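# Tie off hanging lantern's cord, then remove box beneath

## Task

Fasten the lantern's cord so that it keeps holding once the grippers release it, and then move the box out from beneath the lantern. At the end the lantern must still hang from the peg, no lower than its starting height. The task fails if the lantern ever drops freely or ends up noticeably lower than where it began.

## Robot and tools

ROBOT. There are two arms, left_arm and right_arm. Each has six revolute joints and a parallel two-finger gripper. In the scene frame the origin sits at table-top height, halfway between the nominal arm bases. +z points up, +x points out over the table, and left_arm is on the +y side. Image sides do not follow the arm names. The calibrated root of left_arm is at (-0.015, +0.294, +0.046) m with quat_wxyz (+1.000, 0, 0, +0.016). The root of right_arm is at (-0.023, -0.374, +0.003) m with quat_wxyz (+1.000, 0, 0, +0.006). A two-camera stand is fixed to the floor behind the arms. A gripper's fingers extend along its +z axis and close along its y axis. end_effector_position is the point between the pads, roughly 1 cm back from the fingertips.

FRAMES. All hand poses, velocities, targets and wrist-camera poses are given in that arm's own base frame. The table and the fixed cameras use the scene frame. Offsets run along the arm's own base axes, and rotations pivot about the Hand target's position. Reported positions can be off by a few cm, more so at long reach.

COMMAND ROW. Every motion command is made of rows of 14 numbers, each in [-1, 1], with both arms always present: dx, dy, dz, rx, ry, rz, opening for left_arm, followed by the same seven for right_arm. The six pose values are OFFSETS measured from the arm's Hand target as it stood when the action or move began. They are not measured from the previous row. 1.0 equals 0.6 m of travel or 180 degrees of turn. rx, ry, rz form a single rotation vector. If a translation is longer than 1.0 it may be shortened along its direction. The opening is ABSOLUTE: +1 is fully open (0.094 m) and -1 is closed. Writing 0 there commands half-open, so to leave a gripper unchanged, resend its current opening. Six zeros for an arm mean 'hold at the present Hand target'. The controller clips orientation to within 40 degrees of the measured orientation at every step.

execute_actions(actions, cameras). actions is a list of actions. Each action is up to 15 rows, one per 1/30 s step, and a shorter action repeats its final row. Repeating an offset keeps moving further. An empty list returns state and images, including extra fields such as the scene number. cameras takes names, ["all"], or [].

move(target, speed, blend, opening_speed, grip_force, blocking, cameras). target is one 14-number row or a list of up to 15 rows. Every row is an offset from the same starting Hand targets. Each path is straight, lasts at least 0.5 s, and is cut off at 10 s. speed is the top path speed in m/s (0.002 to 2.9, default 0.25), with rotation up to twice that value in rad/s. It can be one value or one per target. blend is a corner radius in m for lists; 0 means stopping at each row. opening_speed is how fast the commanded opening changes, in scale units per s, 0.2 or more. Use it slowly on fragile items. grip_force is the per-pad force limit in N, 10 to 50. It can be one value or one per arm, and it persists until changed. Lower values close slowly. blocking=false returns after about 0.5 s while the move continues. The move does not avoid obstacles or the other arm. The result adds a 'move:' line giving the ending (done, off_target, moving, held, fault) and any limits (paced = the pose was clipped, held = steps were withheld). done means the arm rests within 10 mm and 2 degrees of its target. It says nothing about contact.

wait(seconds 0 to 10): the scene runs on with the commands held. stop(): brakes a running move. zoom_image(camera, region [x0, y0, x1, y1] in pixels, at most 504x504) enlarges a region of the latest image. read_manual(section="licences") returns the licence texts. finished_scene(scene 1 or 2) ends the scene permanently, so only call it once the goal holds without the robot.

CAMERAS, all 672x504: cam_head_left, cam_head_right, cam_high, cam_low, cam_left_wrist, cam_right_wrist.

RESULTS. end_effector_position (m) and end_effector_quat_wxyz are in the arm's base frame. 'Hand target' is the last commanded pose after clipping, and the next offsets start from it. Grippers often stop a few cm short because of friction or weight, which is not a sign of contact. Send the missing distance as a new offset. 'Tool commands' lists the current gripper commands. grip_measured is the finger opening on the same -1..+1 scale, reading slightly wide when empty and narrower than the part when squeezing. The last Joint positions value is the opening in m. grip_effort_nm is the averaged gripper motor effort (negative = closing); it does not measure pad force. Joint torques include gravity and carry offsets and noise; joints 1 to 3 wrap at ±28 N m. Joint velocities read 'within noise' when the arm is still. MOTOR HOT appears at 75 °C. OVER-TEMPERATURE FAULT at 90 °C folds that arm, and at 100 °C the arm goes limp.

CAUTIONS. Do not let the lantern drop or sag below its start height. Release the cord only after it is secured, and remove the box only afterwards. Nothing may leave the table. Avoid fast contacts, slams, and pressing far beyond a contact point. To end a push, command the target back past the gripper. Never press, collide, or close one gripper on the other arm; the clearance check does not guard the grippers or the wrist cameras. Keep strain off the wrist-camera cables. Route paths around an arm's own base rather than close to it. Near-straight arms lag and overshoot. Holding loads, keeping the arm extended, or pushing toward an unreachable pose heats the motors. Loose objects may occasionally be nudged by disturbances.

Each tool is called after "Emit:" as name(argument=value, ...) on one line, values as JSON.

## Session

Emit:
execute_actions(actions=[])

Scene clock: 0.00 s.
left_arm: end_effector_position=(+0.3067, -0.1536, +0.3457) grip_measured=+1.000 grip_effort_nm=n/a end_effector_quat_wxyz=(+0.660, +0.103, +0.743, -0.053) | right_arm: end_effector_position=(+0.3810, +0.0271, +0.4651) grip_measured=+1.000 grip_effort_nm=n/a end_effector_quat_wxyz=(+0.747, +0.017, +0.659, +0.086)
Joint positions: left_arm=[-0.723 0.912 0.874 -0.104 -0.501 -0.01 0.094] | right_arm=[0.051 1.076 1.165 0.042 -0.038 0.145 0.094]
Joint velocities: within noise
Joint torques (N m): no reading
Heat: left arm: 28 °C; right arm: 26 °C.
Hand target: left_arm +0.3053, -0.1521, +0.3501; +0.662, +0.101, +0.740, -0.054 | right_arm +0.3779, +0.0270, +0.4708; +0.751, +0.016, +0.655, +0.086
Tool commands: left_gripper/opening=+1.0 right_gripper/opening=+1.0

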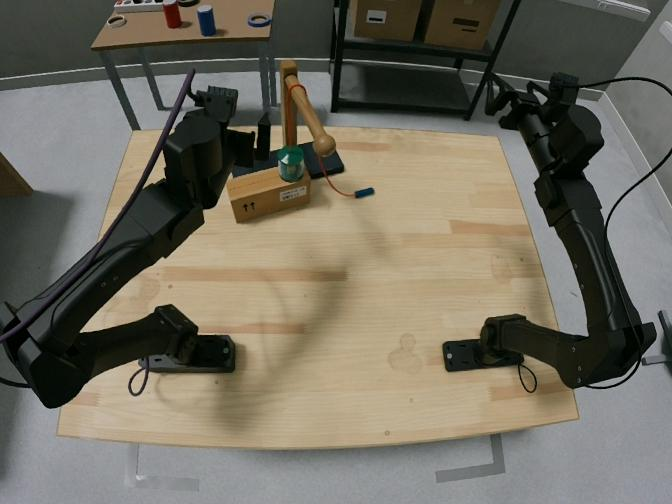

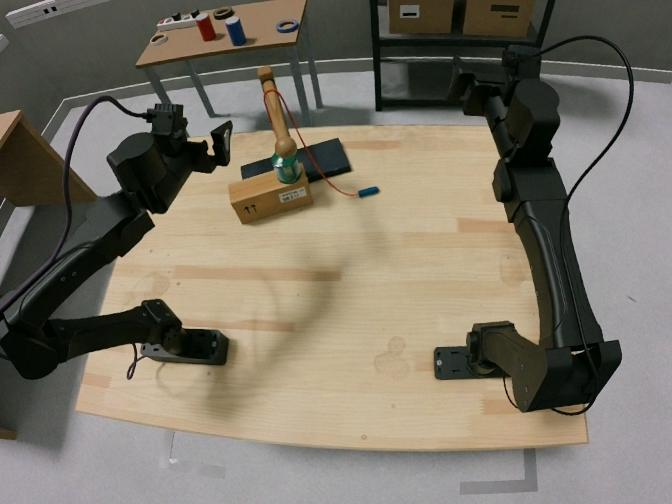

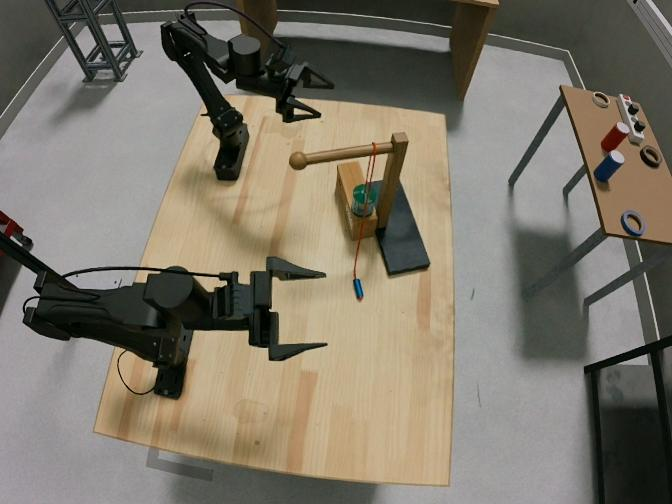

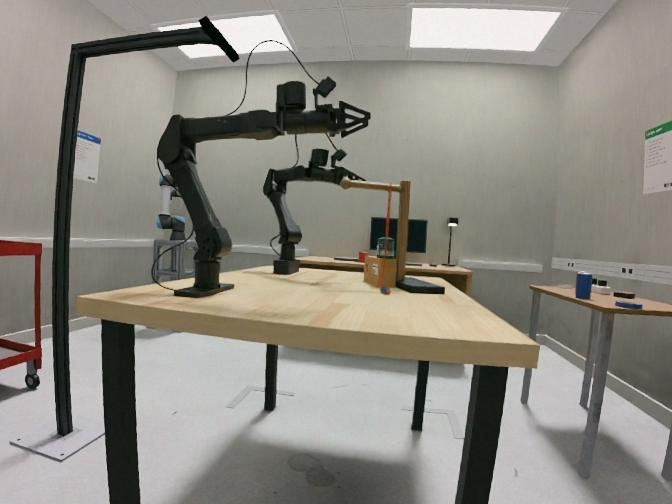

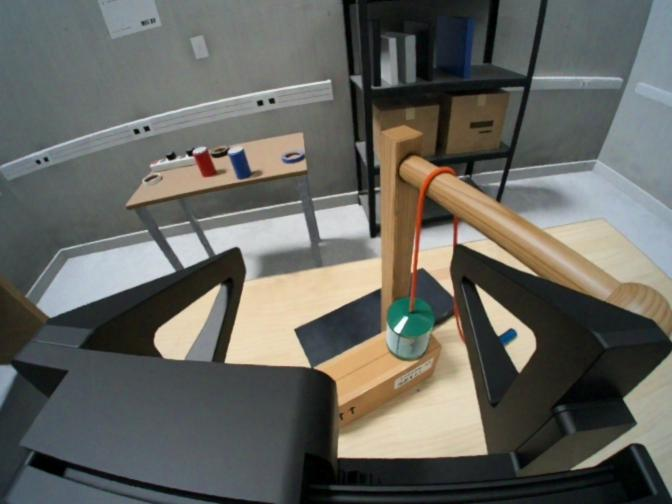

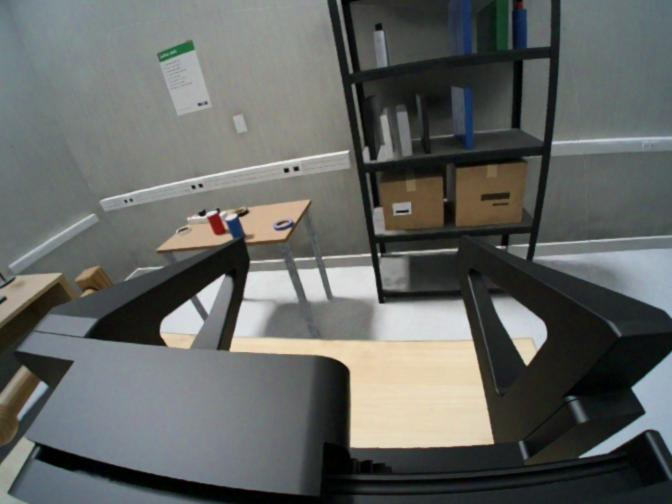

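Emit:
zoom_image(camera="cam_head_left", region=[220, 50, 400, 230])

Emit:
zoom_image(camera="cam_high", region=[270, 120, 450, 310])

Emit:
zoom_image(camera="cam_low", region=[330, 165, 460, 305])

Emit:
zoom_image(camera="cam_left_wrist", region=[280, 110, 672, 430])

Emit:
zoom_image(camera="cam_head_right", region=[200, 50, 400, 240])

Scaled by 2.800 from the camera's 672x504 image, which has a finer 960x720 frame.

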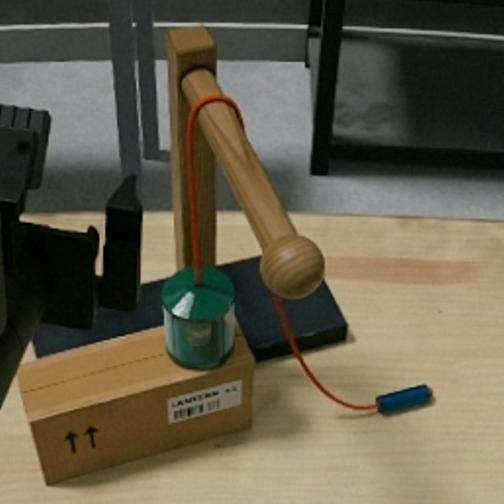

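Scaled by 2.653 from the camera's 672x504 image, which has a finer 960x720 frame.

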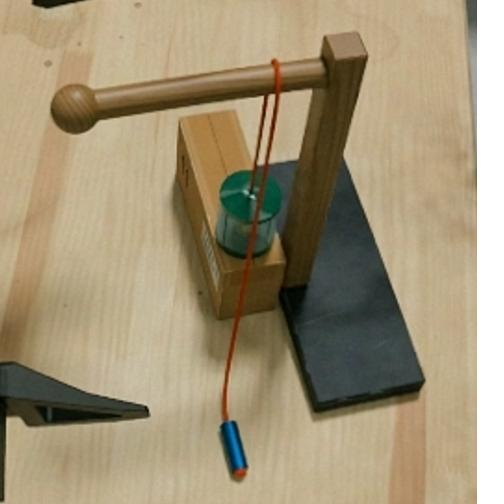

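Scaled by 3.600 from the camera's 672x504 image, which has a finer 960x720 frame.

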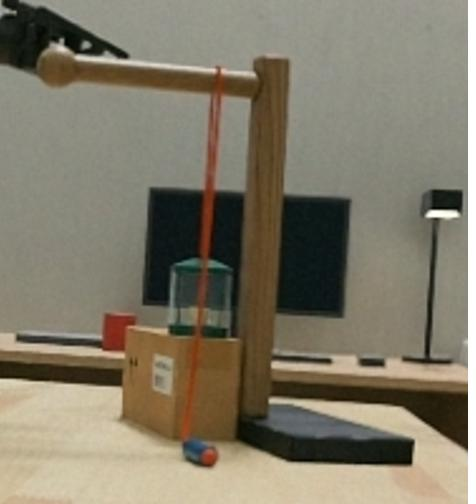

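Scaled by 1.286 from the camera's 672x504 image, which has a finer 960x720 frame.

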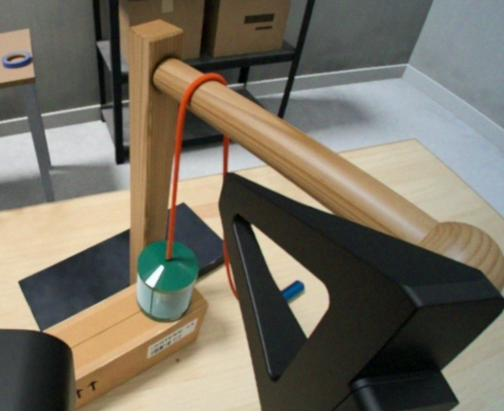

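Scaled by 2.520 from the camera's 672x504 image, which has a finer 960x720 frame.

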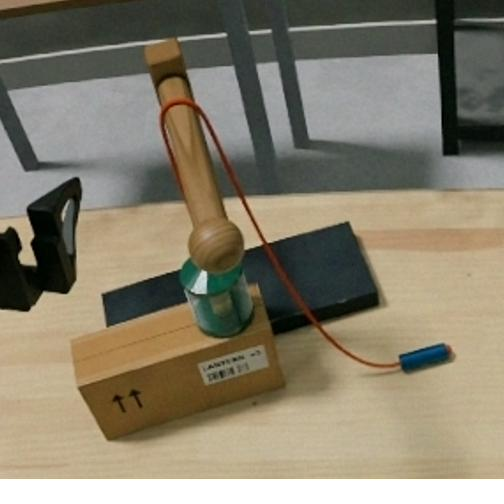

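Emit:
move(target=[0, 0, 0, 0, 0, 0, 1, -0.1733, 0.0728, -0.2897, -0.0228, 0.0627, 0.222, 1], cameras=["cam_right_wrist", "cam_low", "cam_high"])

Scene clock: 202.70 s.
left_arm: end_effector_position=(+0.3067, -0.1536, +0.3457) grip_measured=+1.000 grip_effort_nm=0.01 end_effector_quat_wxyz=(+0.660, +0.103, +0.743, -0.053) | right_arm: end_effector_position=(+0.2774, +0.0702, +0.2988) grip_measured=+1.000 grip_effort_nm=0.01 end_effector_quat_wxyz=(+0.612, -0.224, +0.692, +0.310)
Joint positions: left_arm=[-0.723 0.912 0.874 -0.104 -0.501 -0.01 0.094] | right_arm=[-0.369 0.812 0.608 0.06 -1.147 0.025 0.094]
Joint torques (N m): left_arm=[0.03 -1.92 7.65 2.04 -0.05 -0.03] | right_arm=[-0.51 -1.68 7.69 1.37 -0.2 -0.12]
Heat: left arm: 39 °C; right arm: 37 °C.
Hand target: left_arm +0.3053, -0.1521, +0.3501; +0.662, +0.101, +0.740, -0.054 | right_arm +0.2739, +0.0708, +0.2969; +0.610, -0.226, +0.693, +0.312
Off the commanded pose: left_arm 0.005 m, 0 deg | right_arm 0.004 m, 0 deg.
move: done
Images, in order (width x height): cam_high 672x504, cam_low 672x504, cam_right_wrist 672x504.

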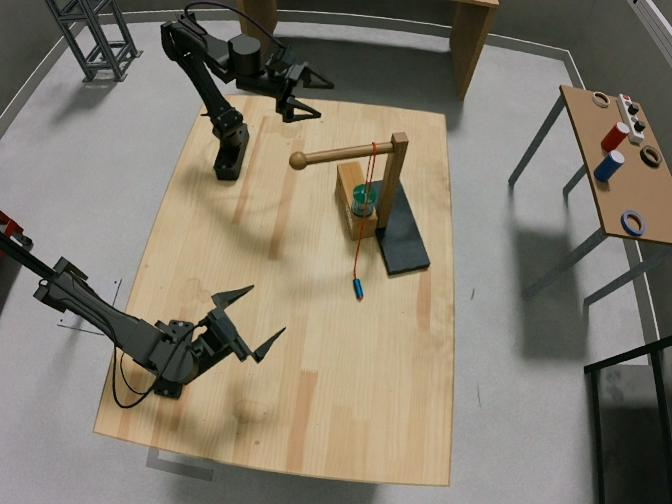

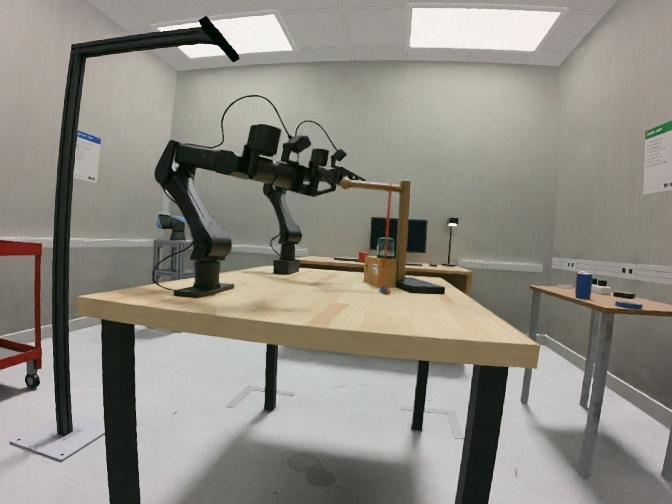

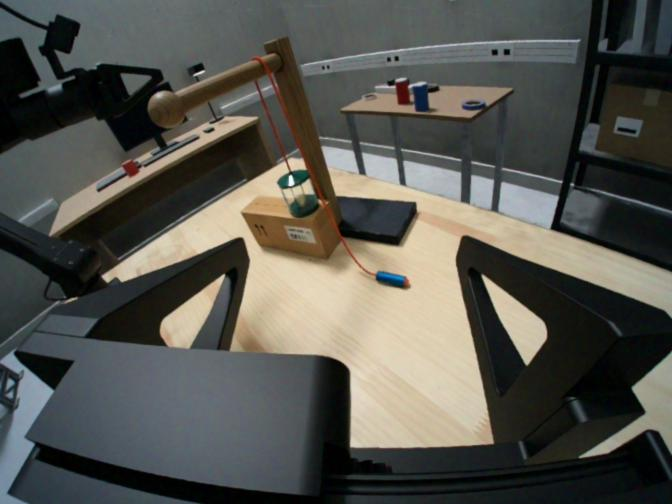

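Emit:
zoom_image(camera="cam_right_wrist", region=[130, 20, 450, 300])

Emit:
zoom_image(camera="cam_low", region=[330, 165, 460, 305])

Scaled by 1.575 from the camera's 672x504 image, which has a finer 960x720 frame.

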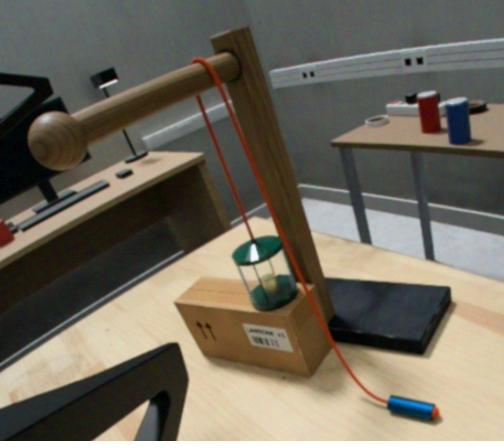

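Scaled by 3.600 from the camera's 672x504 image, which has a finer 960x720 frame.

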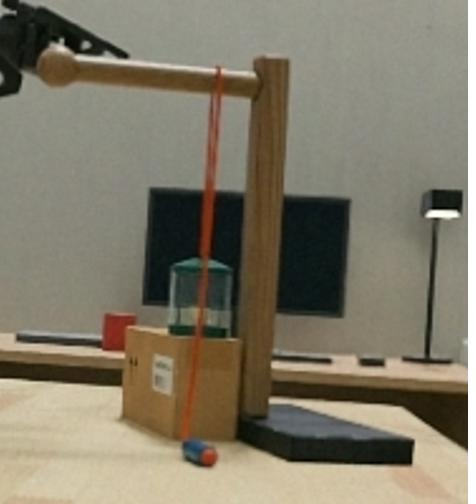

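Emit:
move(target=[0.1505, 0.0055, -0.2852, -0.0384, -0.0183, -0.3006, 0.1, 0.325, 0.146, -0.378, -0.1831, 0.0291, 0.2375, 0.3], cameras=["all"])

Scene clock: 402.87 s.
left_arm: end_effector_position=(+0.3901, -0.1496, +0.1788) grip_measured=+0.102 grip_effort_nm=-0.13 end_effector_quat_wxyz=(+0.587, +0.386, +0.596, -0.389) | right_arm: end_effector_position=(+0.4680, +0.1559, +0.0747) grip_measured=+0.302 grip_effort_nm=-0.07 end_effector_quat_wxyz=(-0.341, +0.607, -0.650, -0.305)
Joint positions: left_arm=[0.046 1.822 0.711 1.09 1.207 0.008 0.052] | right_arm=[0.019 2.321 1.829 -0.926 -0.941 -1.404 0.061]
Joint torques (N m): left_arm=[0.34 -5.68 7.02 1.85 0.1 -0.09] | right_arm=[0.14 -10.71 9.36 0.2 -0.65 -0.08]
Heat: left arm: 41 °C; right arm: 34 °C.
Hand target: left_arm +0.3956, -0.1489, +0.1787; +0.590, +0.389, +0.591, -0.389 | right_arm +0.4689, +0.1582, +0.0702; -0.338, +0.605, -0.648, -0.315
Off the commanded pose: left_arm 0.006 m, 1 deg | right_arm 0.005 m, 1 deg.
move: done

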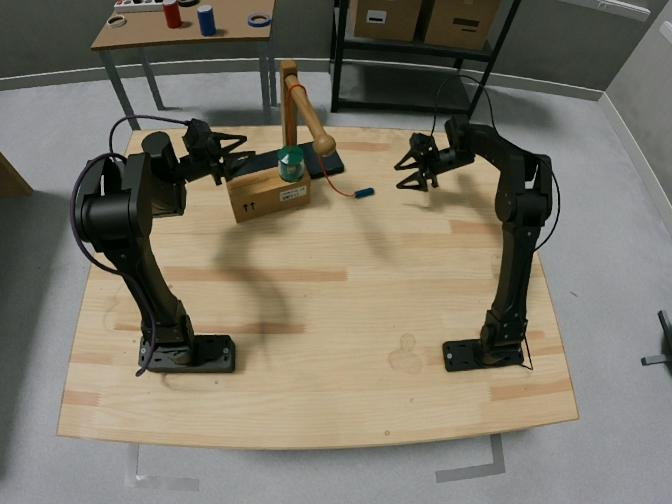

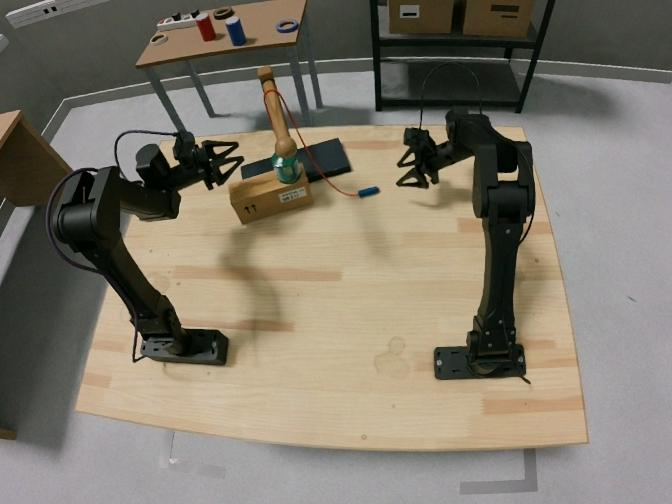

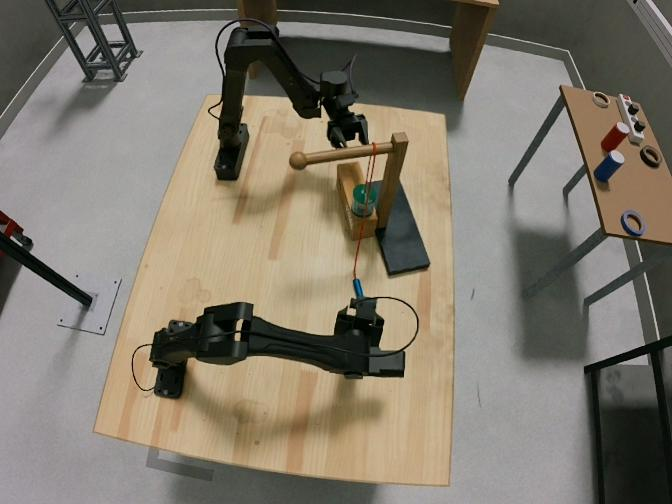

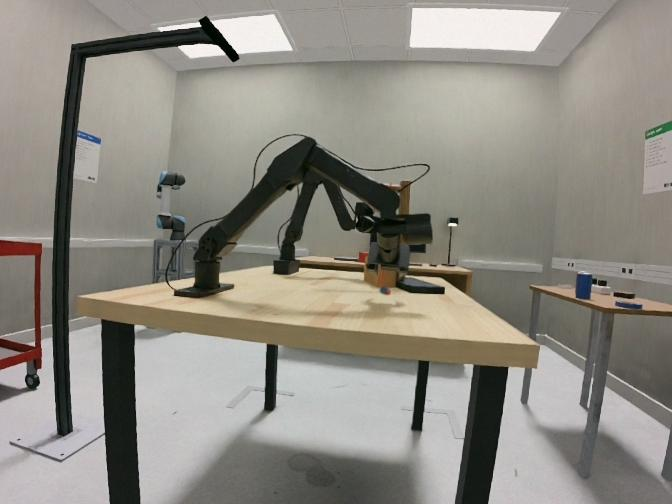

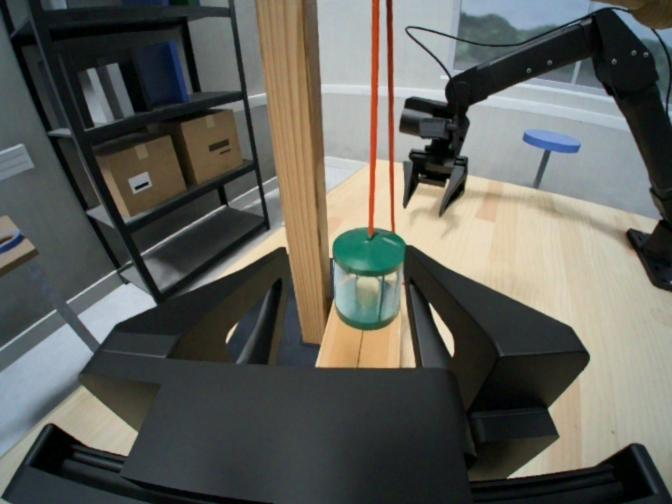

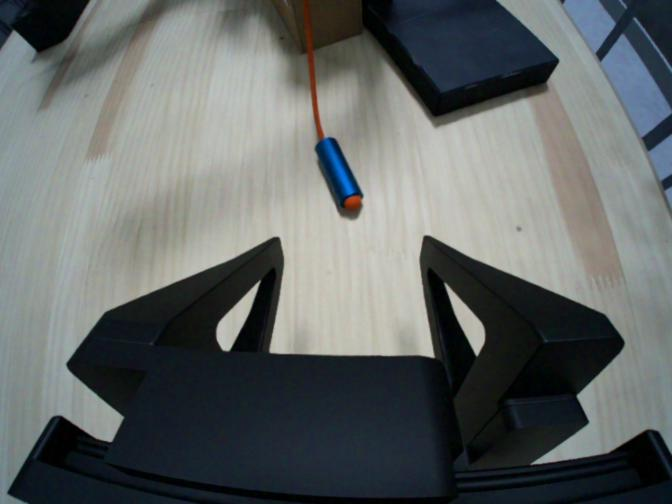

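Emit:
move(target=[0.017, -0.1015, 0, 0, 0, 0, 0.1, 0.0002, 0.0697, -0.042, 0, 0, 0.0833, 0.3], speed=0.15, cameras=["cam_left_wrist", "cam_right_wrist"])

Scene clock: 473.00 s.
left_arm: end_effector_position=(+0.3977, -0.2089, +0.1810) grip_measured=+0.102 grip_effort_nm=-0.13 end_effector_quat_wxyz=(+0.588, +0.393, +0.589, -0.391) | right_arm: end_effector_position=(+0.4704, +0.1974, +0.0517) grip_measured=+0.302 grip_effort_nm=-0.07 end_effector_quat_wxyz=(-0.297, +0.688, -0.566, -0.343)
Joint positions: left_arm=[-0.132 1.858 0.764 1.091 1.043 0.004 0.052] | right_arm=[0.106 2.648 2.343 -1.354 -0.94 -1.705 0.061]
Joint torques (N m): left_arm=[-0.1 -6.11 7.2 1.82 -0.11 -0.04] | right_arm=[0.29 -12.03 9.06 -0.29 -0.66 -0.07]
Heat: left arm: 40 °C; right arm: 37 °C.
Hand target: left_arm +0.4057, -0.2098, +0.1788; +0.590, +0.389, +0.591, -0.389 | right_arm +0.4690, +0.2001, +0.0449; -0.293, +0.685, -0.564, -0.356
Off the commanded pose: left_arm 0.008 m, 1 deg | right_arm 0.007 m, 2 deg.
move: done
Images, in order (width x height): cam_left_wrist 672x504, cam_right_wrist 672x504.

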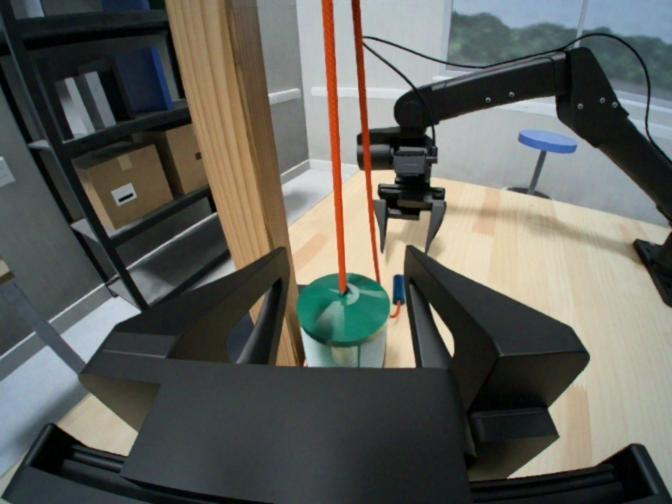

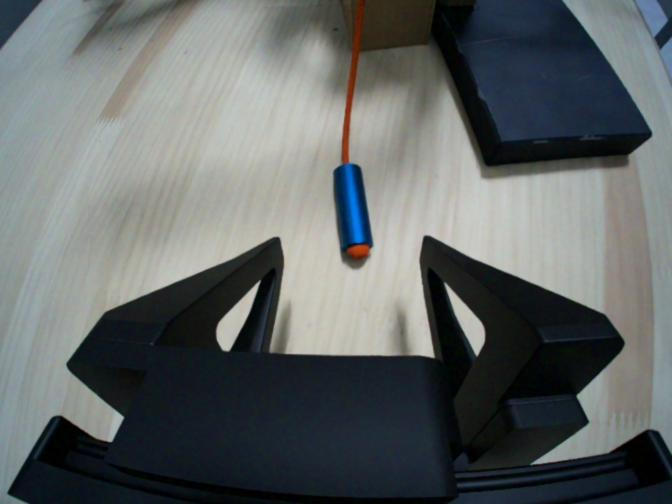

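Emit:
move(target=[0.0368, -0.0623, 0, 0, 0, 0, -0.35, -0.0102, 0.0598, -0.044, 0, 0, 0, 0.3], speed=0.12, cameras=["cam_left_wrist", "cam_right_wrist"])

Scene clock: 545.27 s.
left_arm: end_effector_position=(+0.4192, -0.2458, +0.1870) grip_measured=-0.347 grip_effort_nm=-0.13 end_effector_quat_wxyz=(+0.598, +0.397, +0.579, -0.388) | right_arm: end_effector_position=(+0.4640, +0.2366, +0.0234) grip_measured=+0.302 grip_effort_nm=-0.07 end_effector_quat_wxyz=(-0.292, +0.693, -0.561, -0.346)
Joint positions: left_arm=[-0.226 1.937 0.887 1.077 0.951 0.003 0.031] | right_arm=[0.186 2.648 2.233 -1.161 -0.94 -1.598 0.061]
Joint torques (N m): left_arm=[-0.03 -6.91 7.5 1.58 -0.14 -0.06] | right_arm=[-0.47 -13.97 5.67 0.15 -0.7 0.09]
Heat: left arm: 37 °C; right arm: 36 °C.
Hand target: left_arm +0.4279, -0.2471, +0.1789; +0.590, +0.389, +0.590, -0.389 | right_arm +0.4630, +0.2359, +0.0185; -0.294, +0.685, -0.564, -0.356
Off the commanded pose: left_arm 0.012 m, 2 deg | right_arm 0.005 m, 2 deg.
move: off_target (left_arm)
Images, in order (width x height): cam_left_wrist 672x504, cam_right_wrist 672x504.

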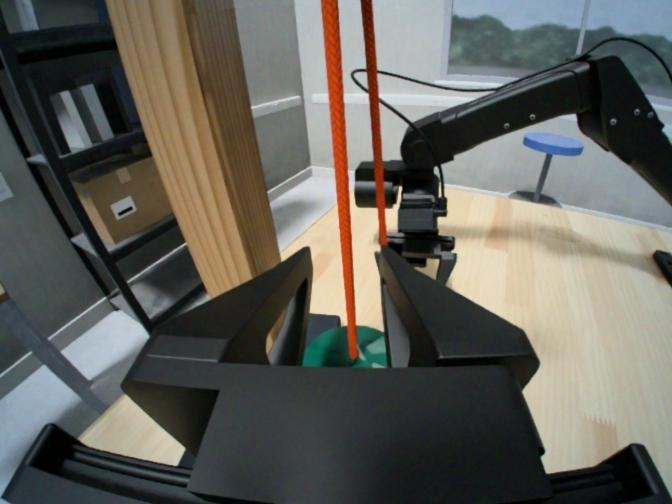

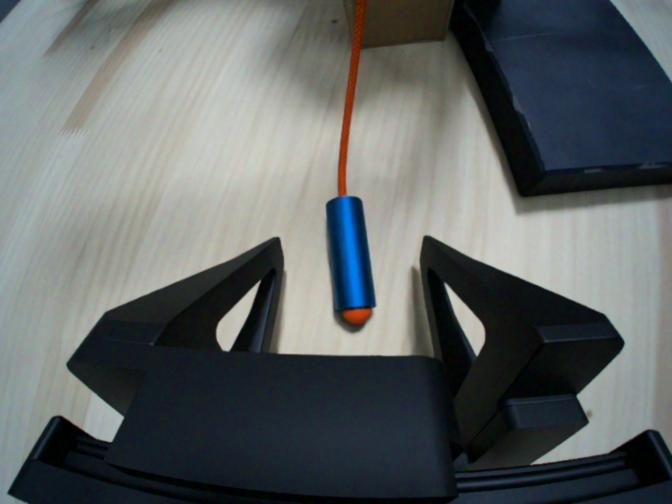

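Emit:
move(target=[[0, 0, 0, 0, 0, 0, -1, -0.0032, 0.0172, -0.0188, 0, 0, 0, 0.3], [0, 0, 0, 0, 0, 0, -1, -0.0032, 0.0172, -0.0188, 0, 0, 0, -0.75]], speed=0.08, opening_speed=0.6, cameras=["cam_left_wrist", "cam_right_wrist"])

Scene clock: 601.50 s.
left_arm: end_effector_position=(+0.4193, -0.2457, +0.1870) grip_measured=-0.948 grip_effort_nm=-1.03 end_effector_quat_wxyz=(+0.597, +0.396, +0.579, -0.388) | right_arm: end_effector_position=(+0.4664, +0.2422, +0.0142) grip_measured=-0.650 grip_effort_nm=-1.01 end_effector_quat_wxyz=(-0.298, +0.690, -0.563, -0.343)
Joint positions: left_arm=[-0.226 1.937 0.887 1.076 0.95 0.003 0.002] | right_arm=[0.196 2.648 2.194 -1.084 -0.943 -1.56 0.016]
Joint torques (N m): left_arm=[-0.12 -6.87 7.53 1.58 -0.13 -0.05] | right_arm=[0.53 -13.9 5.55 0.22 -0.7 0.05]
Heat: left arm: 39 °C; right arm: 40 °C.
Hand target: left_arm +0.4279, -0.2471, +0.1789; +0.590, +0.389, +0.591, -0.389 | right_arm +0.4611, +0.2462, +0.0072; -0.294, +0.685, -0.564, -0.356
Off the commanded pose: left_arm 0.012 m, 2 deg | right_arm 0.010 m, 2 deg.
move: off_target (left_arm)
Images, in order (width x height): cam_left_wrist 672x504, cam_right_wrist 672x504.

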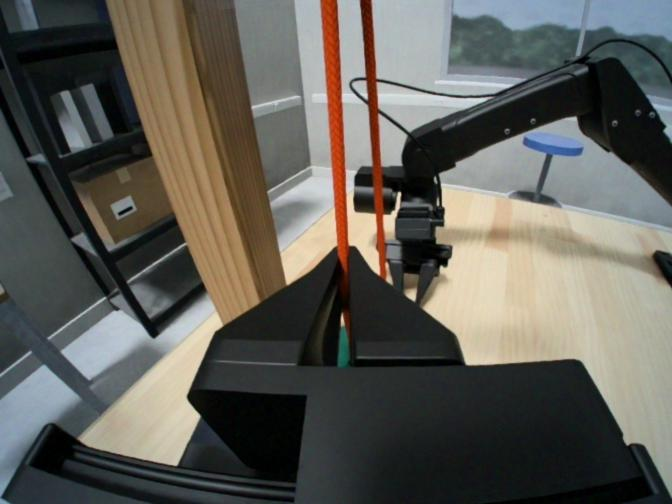

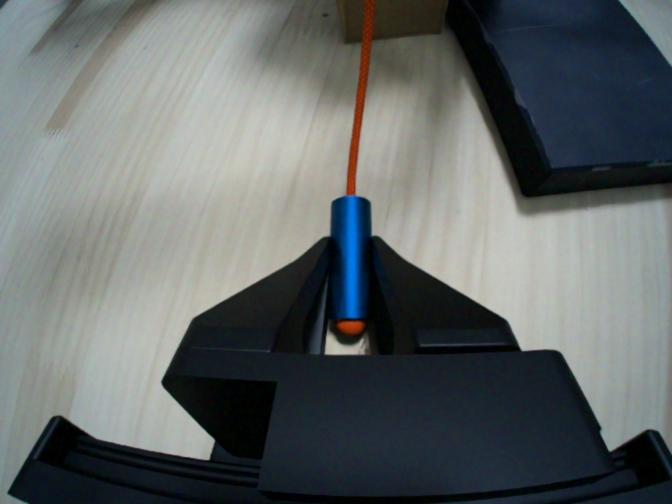

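Emit:
move(target=[-0.0167, 0.0017, 0.06, 0, 0, 0, -1, -0.1935, -0.127, 0.35, 0.1935, -0.0587, -0.3012, -0.75], speed=0.12, cameras=["cam_left_wrist", "cam_right_wrist", "cam_low", "cam_head_left"])

Scene clock: 663.73 s.
left_arm: end_effector_position=(+0.4162, -0.2444, +0.1865) grip_measured=-0.948 grip_effort_nm=-1.02 end_effector_quat_wxyz=(+0.569, +0.383, +0.609, -0.398) | right_arm: end_effector_position=(+0.3485, +0.1698, +0.2116) grip_measured=-0.650 grip_effort_nm=-1.02 end_effector_quat_wxyz=(+0.645, -0.272, +0.660, +0.272)
Joint positions: left_arm=[-0.226 1.882 0.887 0.935 0.945 0 0.002] | right_arm=[0.182 1.337 0.417 0.895 -0.607 -0.005 0.016]
Joint torques (N m): left_arm=[-0.42 -12.6 7.77 1.73 -0.07 -0.05] | right_arm=[0.55 -6.11 6.06 1.98 0.12 0.03]
Heat: left arm: 40 °C; right arm: 43 °C.
Hand target: left_arm +0.4179, -0.2461, +0.2148; +0.590, +0.389, +0.591, -0.389 | right_arm +0.3449, +0.1701, +0.2172; +0.653, -0.271, +0.653, +0.271
Off the commanded pose: left_arm 0.029 m, 3 deg | right_arm 0.007 m, 1 deg.
move: off_target (left_arm)
Images, in order (width x height): cam_head_left 672x504, cam_low 672x504, cam_left_wrist 672x504, cam_right_wrist 672x504.

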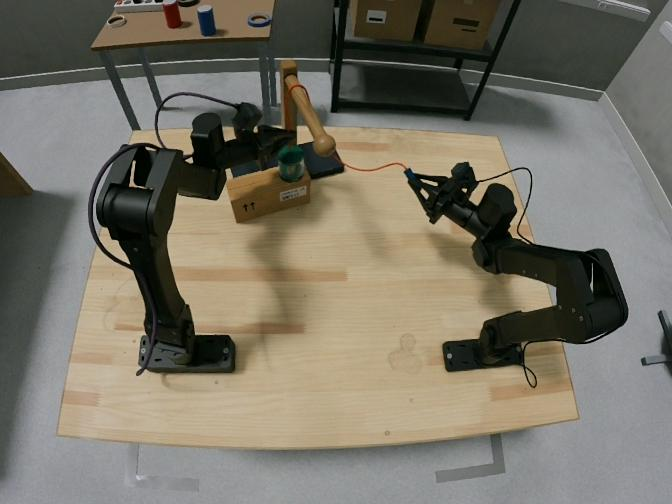

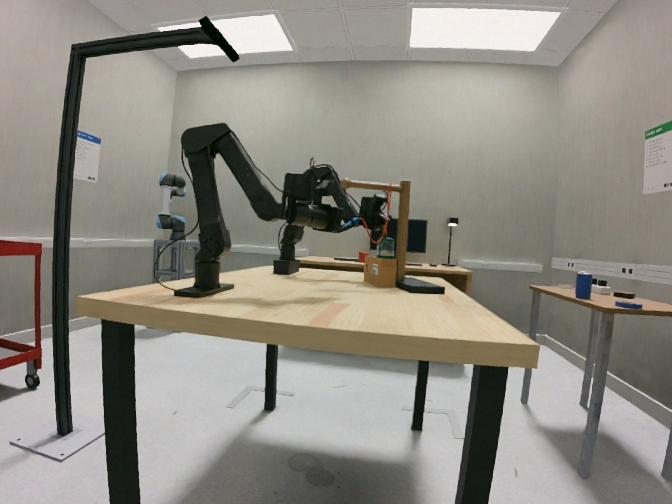

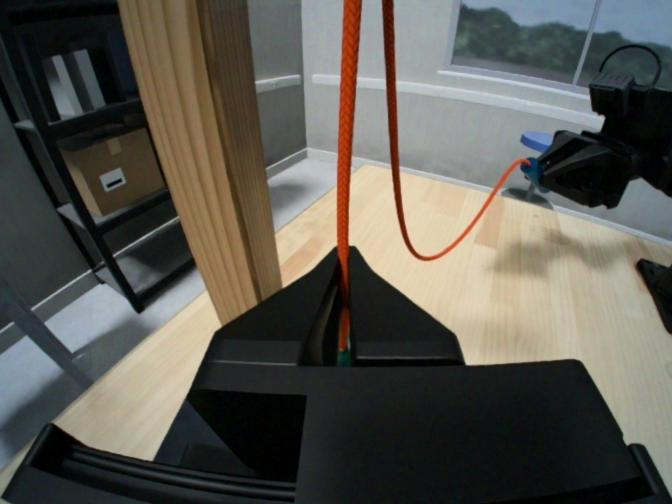

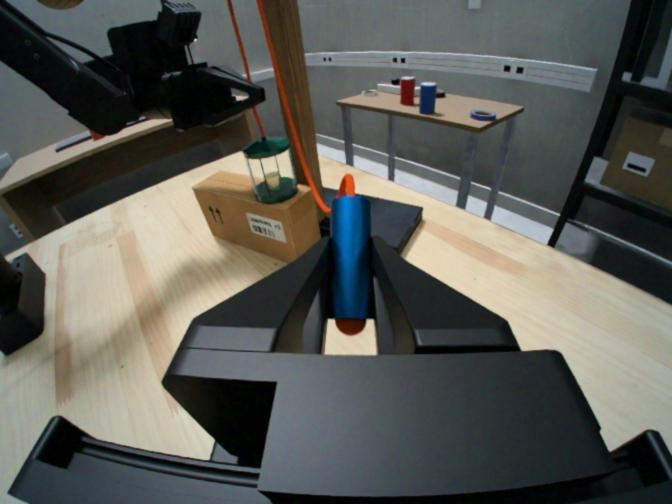

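Emit:
execute_actions(actions=[])

Scene clock: 699.70 s.
left_arm: end_effector_position=(+0.4162, -0.2444, +0.1865) grip_measured=-0.948 grip_effort_nm=-1.03 end_effector_quat_wxyz=(+0.569, +0.383, +0.609, -0.398) | right_arm: end_effector_position=(+0.3485, +0.1697, +0.2116) grip_measured=-0.650 grip_effort_nm=-1.02 end_effector_quat_wxyz=(+0.645, -0.272, +0.661, +0.272)
Joint positions: left_arm=[-0.226 1.882 0.887 0.935 0.945 0 0.002] | right_arm=[0.182 1.337 0.417 0.895 -0.607 -0.005 0.016]
Joint velocities: within noise
Joint torques (N m): left_arm=[-0.43 -12.62 7.73 1.75 -0.06 -0.05] | right_arm=[0.55 -6.09 6.16 2.01 0.1 0.06]
Heat: left arm: 40 °C; right arm: 38 °C.
Hand target: left_arm +0.4179, -0.2461, +0.2148; +0.590, +0.389, +0.591, -0.389 | right_arm +0.3449, +0.1701, +0.2172; +0.653, -0.271, +0.653, +0.271
Tool commands: left_gripper/opening=-1.0 right_gripper/opening=-0.75
Off the commanded pose: left_arm 0.029 m, 3 deg | right_arm 0.007 m, 1 deg.

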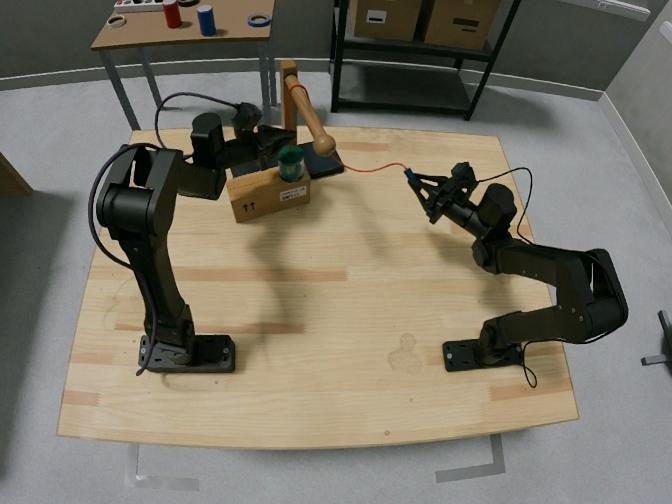

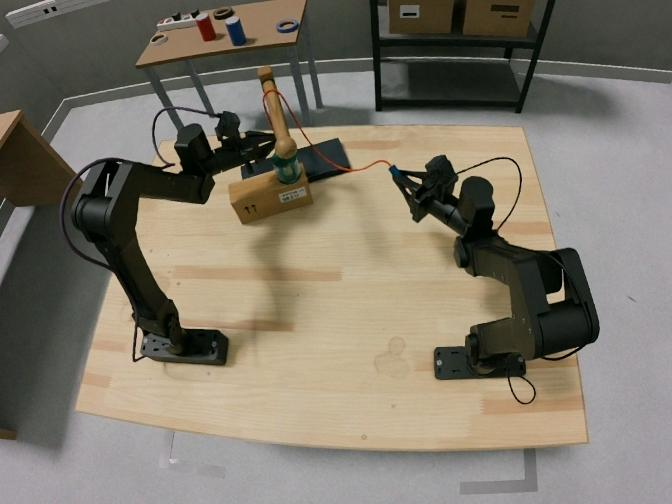

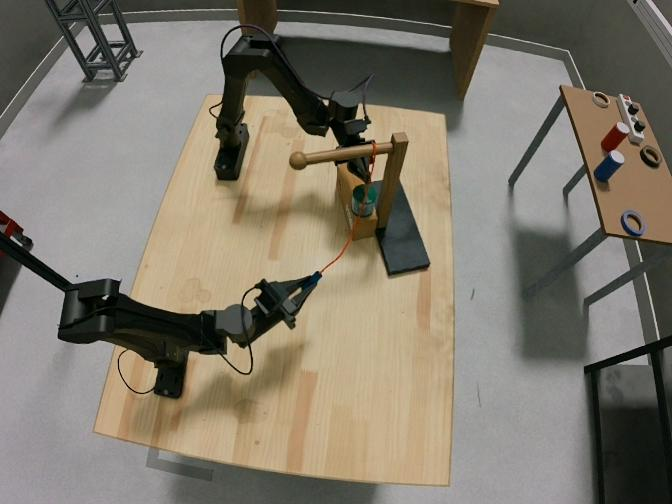

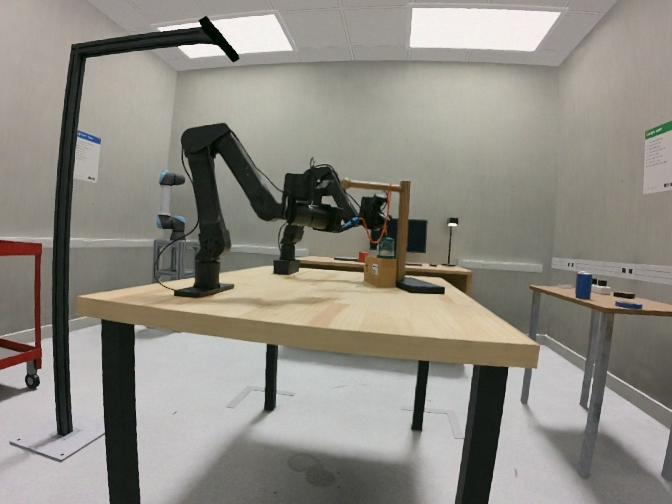

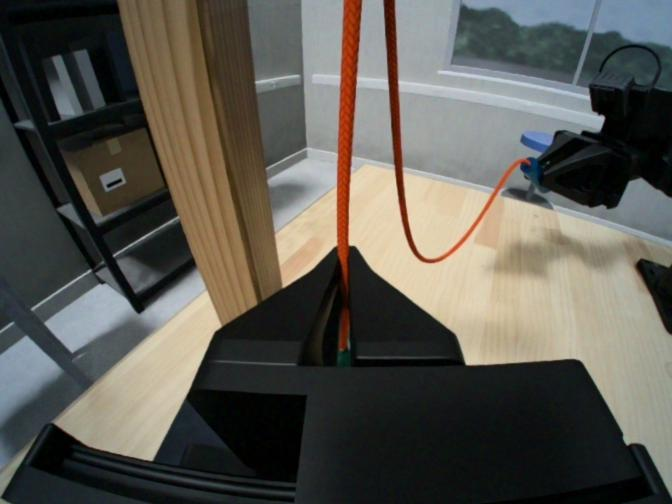

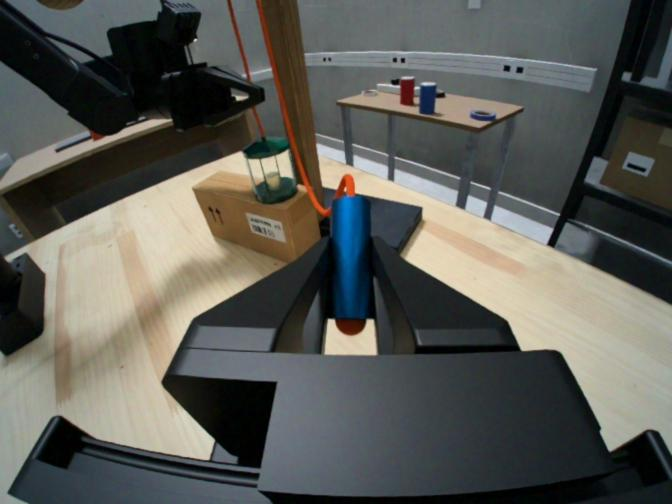

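Emit:
move(target=[0, 0, 0.0333, 0, 0, 0, -1, 0, 0, 0, 0, 0, 0, -0.75], speed=0.06, cameras=["cam_left_wrist", "cam_right_wrist"])

Scene clock: 725.00 s.
left_arm: end_effector_position=(+0.4152, -0.2437, +0.1918) grip_measured=-0.948 grip_effort_nm=-1.03 end_effector_quat_wxyz=(+0.552, +0.374, +0.627, -0.403) | right_arm: end_effector_position=(+0.3486, +0.1697, +0.2116) grip_measured=-0.650 grip_effort_nm=-1.02 end_effector_quat_wxyz=(+0.645, -0.271, +0.661, +0.272)
Joint positions: left_arm=[-0.226 1.839 0.904 0.821 0.94 -0.001 0.002] | right_arm=[0.182 1.337 0.417 0.895 -0.607 -0.005 0.016]
Joint torques (N m): left_arm=[-0.44 -13.29 9.02 2.08 0.01 -0.02] | right_arm=[0.46 -6.09 6.17 1.97 0.12 0.08]
Heat: left arm: 41 °C; right arm: 36 °C.
Hand target: left_arm +0.4179, -0.2461, +0.2349; +0.590, +0.389, +0.590, -0.389 | right_arm +0.3449, +0.1701, +0.2172; +0.653, -0.271, +0.653, +0.271
Off the commanded pose: left_arm 0.043 m, 6 deg | right_arm 0.007 m, 1 deg.
move: off_target (left_arm)
Images, in order (width x height): cam_left_wrist 672x504, cam_right_wrist 672x504.

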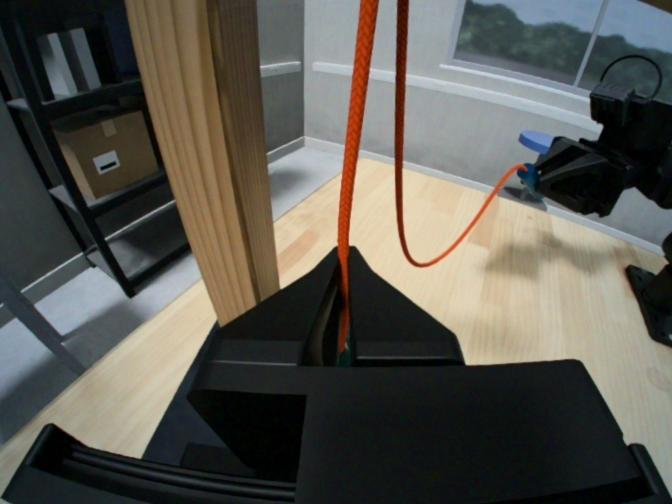

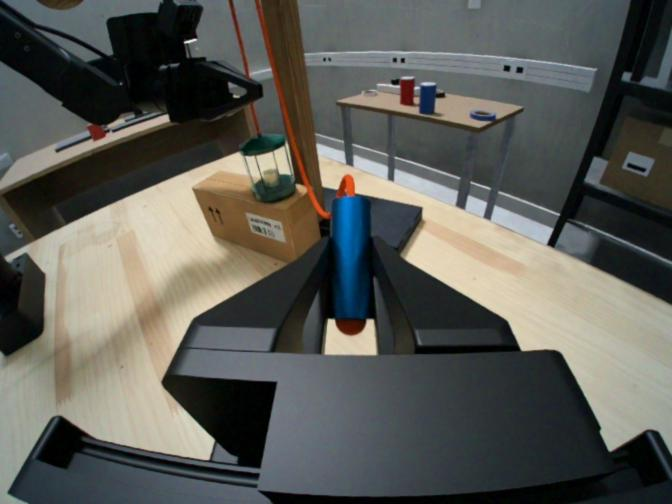

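Emit:
zoom_image(camera="cam_right_wrist", region=[180, 60, 340, 260])

Scaled by 2.520 from the camera's 672x504 image, which has a finer 960x720 frame.

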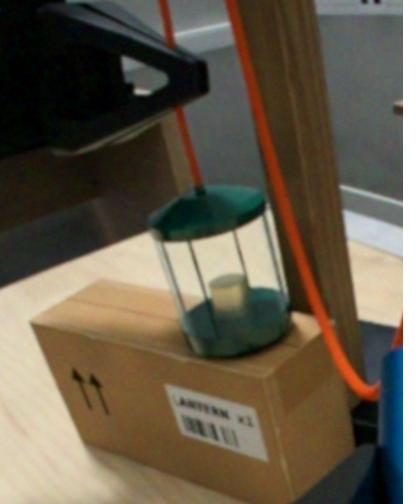

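Emit:
move(target=[0, 0, 0.0333, 0, 0, 0, -1, 0, 0, 0, 0, 0, 0, -0.75], speed=0.06, cameras=["cam_left_wrist", "cam_right_wrist"])

Scene clock: 747.83 s.
left_arm: end_effector_position=(+0.4169, -0.2440, +0.2123) grip_measured=-0.948 grip_effort_nm=-1.03 end_effector_quat_wxyz=(+0.553, +0.374, +0.627, -0.402) | right_arm: end_effector_position=(+0.3486, +0.1697, +0.2116) grip_measured=-0.650 grip_effort_nm=-1.02 end_effector_quat_wxyz=(+0.645, -0.271, +0.661, +0.272)
Joint positions: left_arm=[-0.226 1.793 0.945 0.737 0.94 -0.001 0.002] | right_arm=[0.182 1.337 0.417 0.895 -0.607 -0.005 0.016]
Joint torques (N m): left_arm=[-0.4 -12.83 9.29 2.1 0.03 -0.02] | right_arm=[0.43 -6.06 6.16 2 0.11 0.05]
Heat: left arm: 50 °C; right arm: 36 °C.
Hand target: left_arm +0.4179, -0.2461, +0.2548; +0.590, +0.389, +0.591, -0.389 | right_arm +0.3449, +0.1701, +0.2172; +0.653, -0.271, +0.653, +0.271
Off the commanded pose: left_arm 0.043 m, 6 deg | right_arm 0.007 m, 1 deg.
move: off_target (left_arm)
Images, in order (width x height): cam_left_wrist 672x504, cam_right_wrist 672x504.

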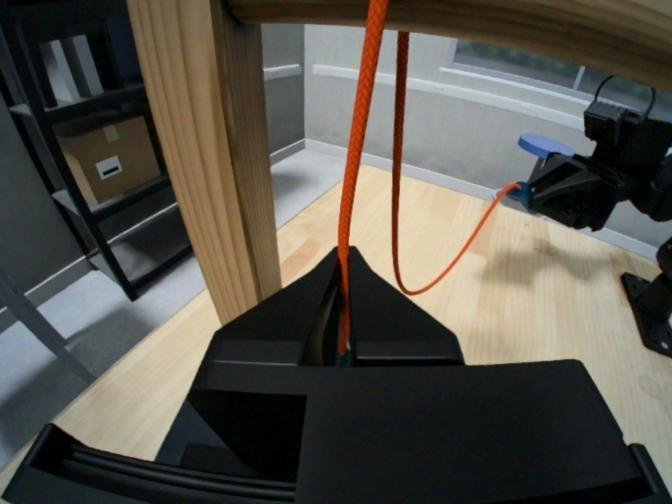

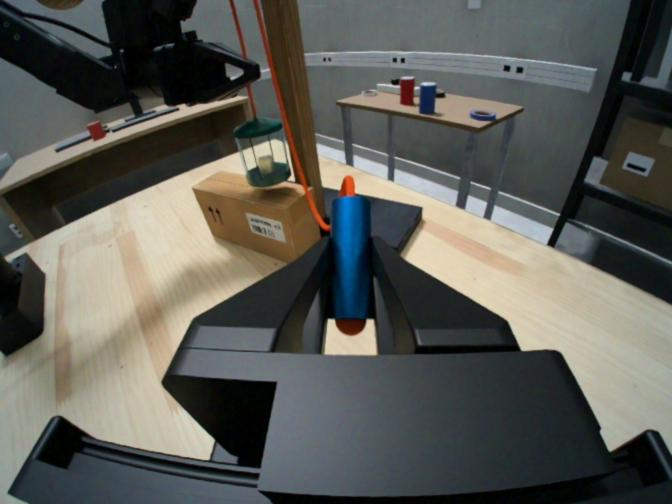

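Emit:
zoom_image(camera="cam_right_wrist", region=[180, 60, 340, 260])

Scaled by 2.520 from the camera's 672x504 image, which has a finer 960x720 frame.

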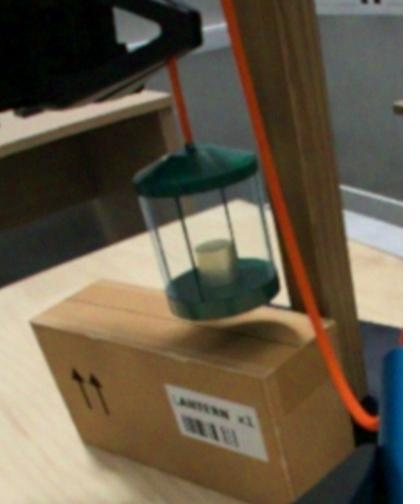

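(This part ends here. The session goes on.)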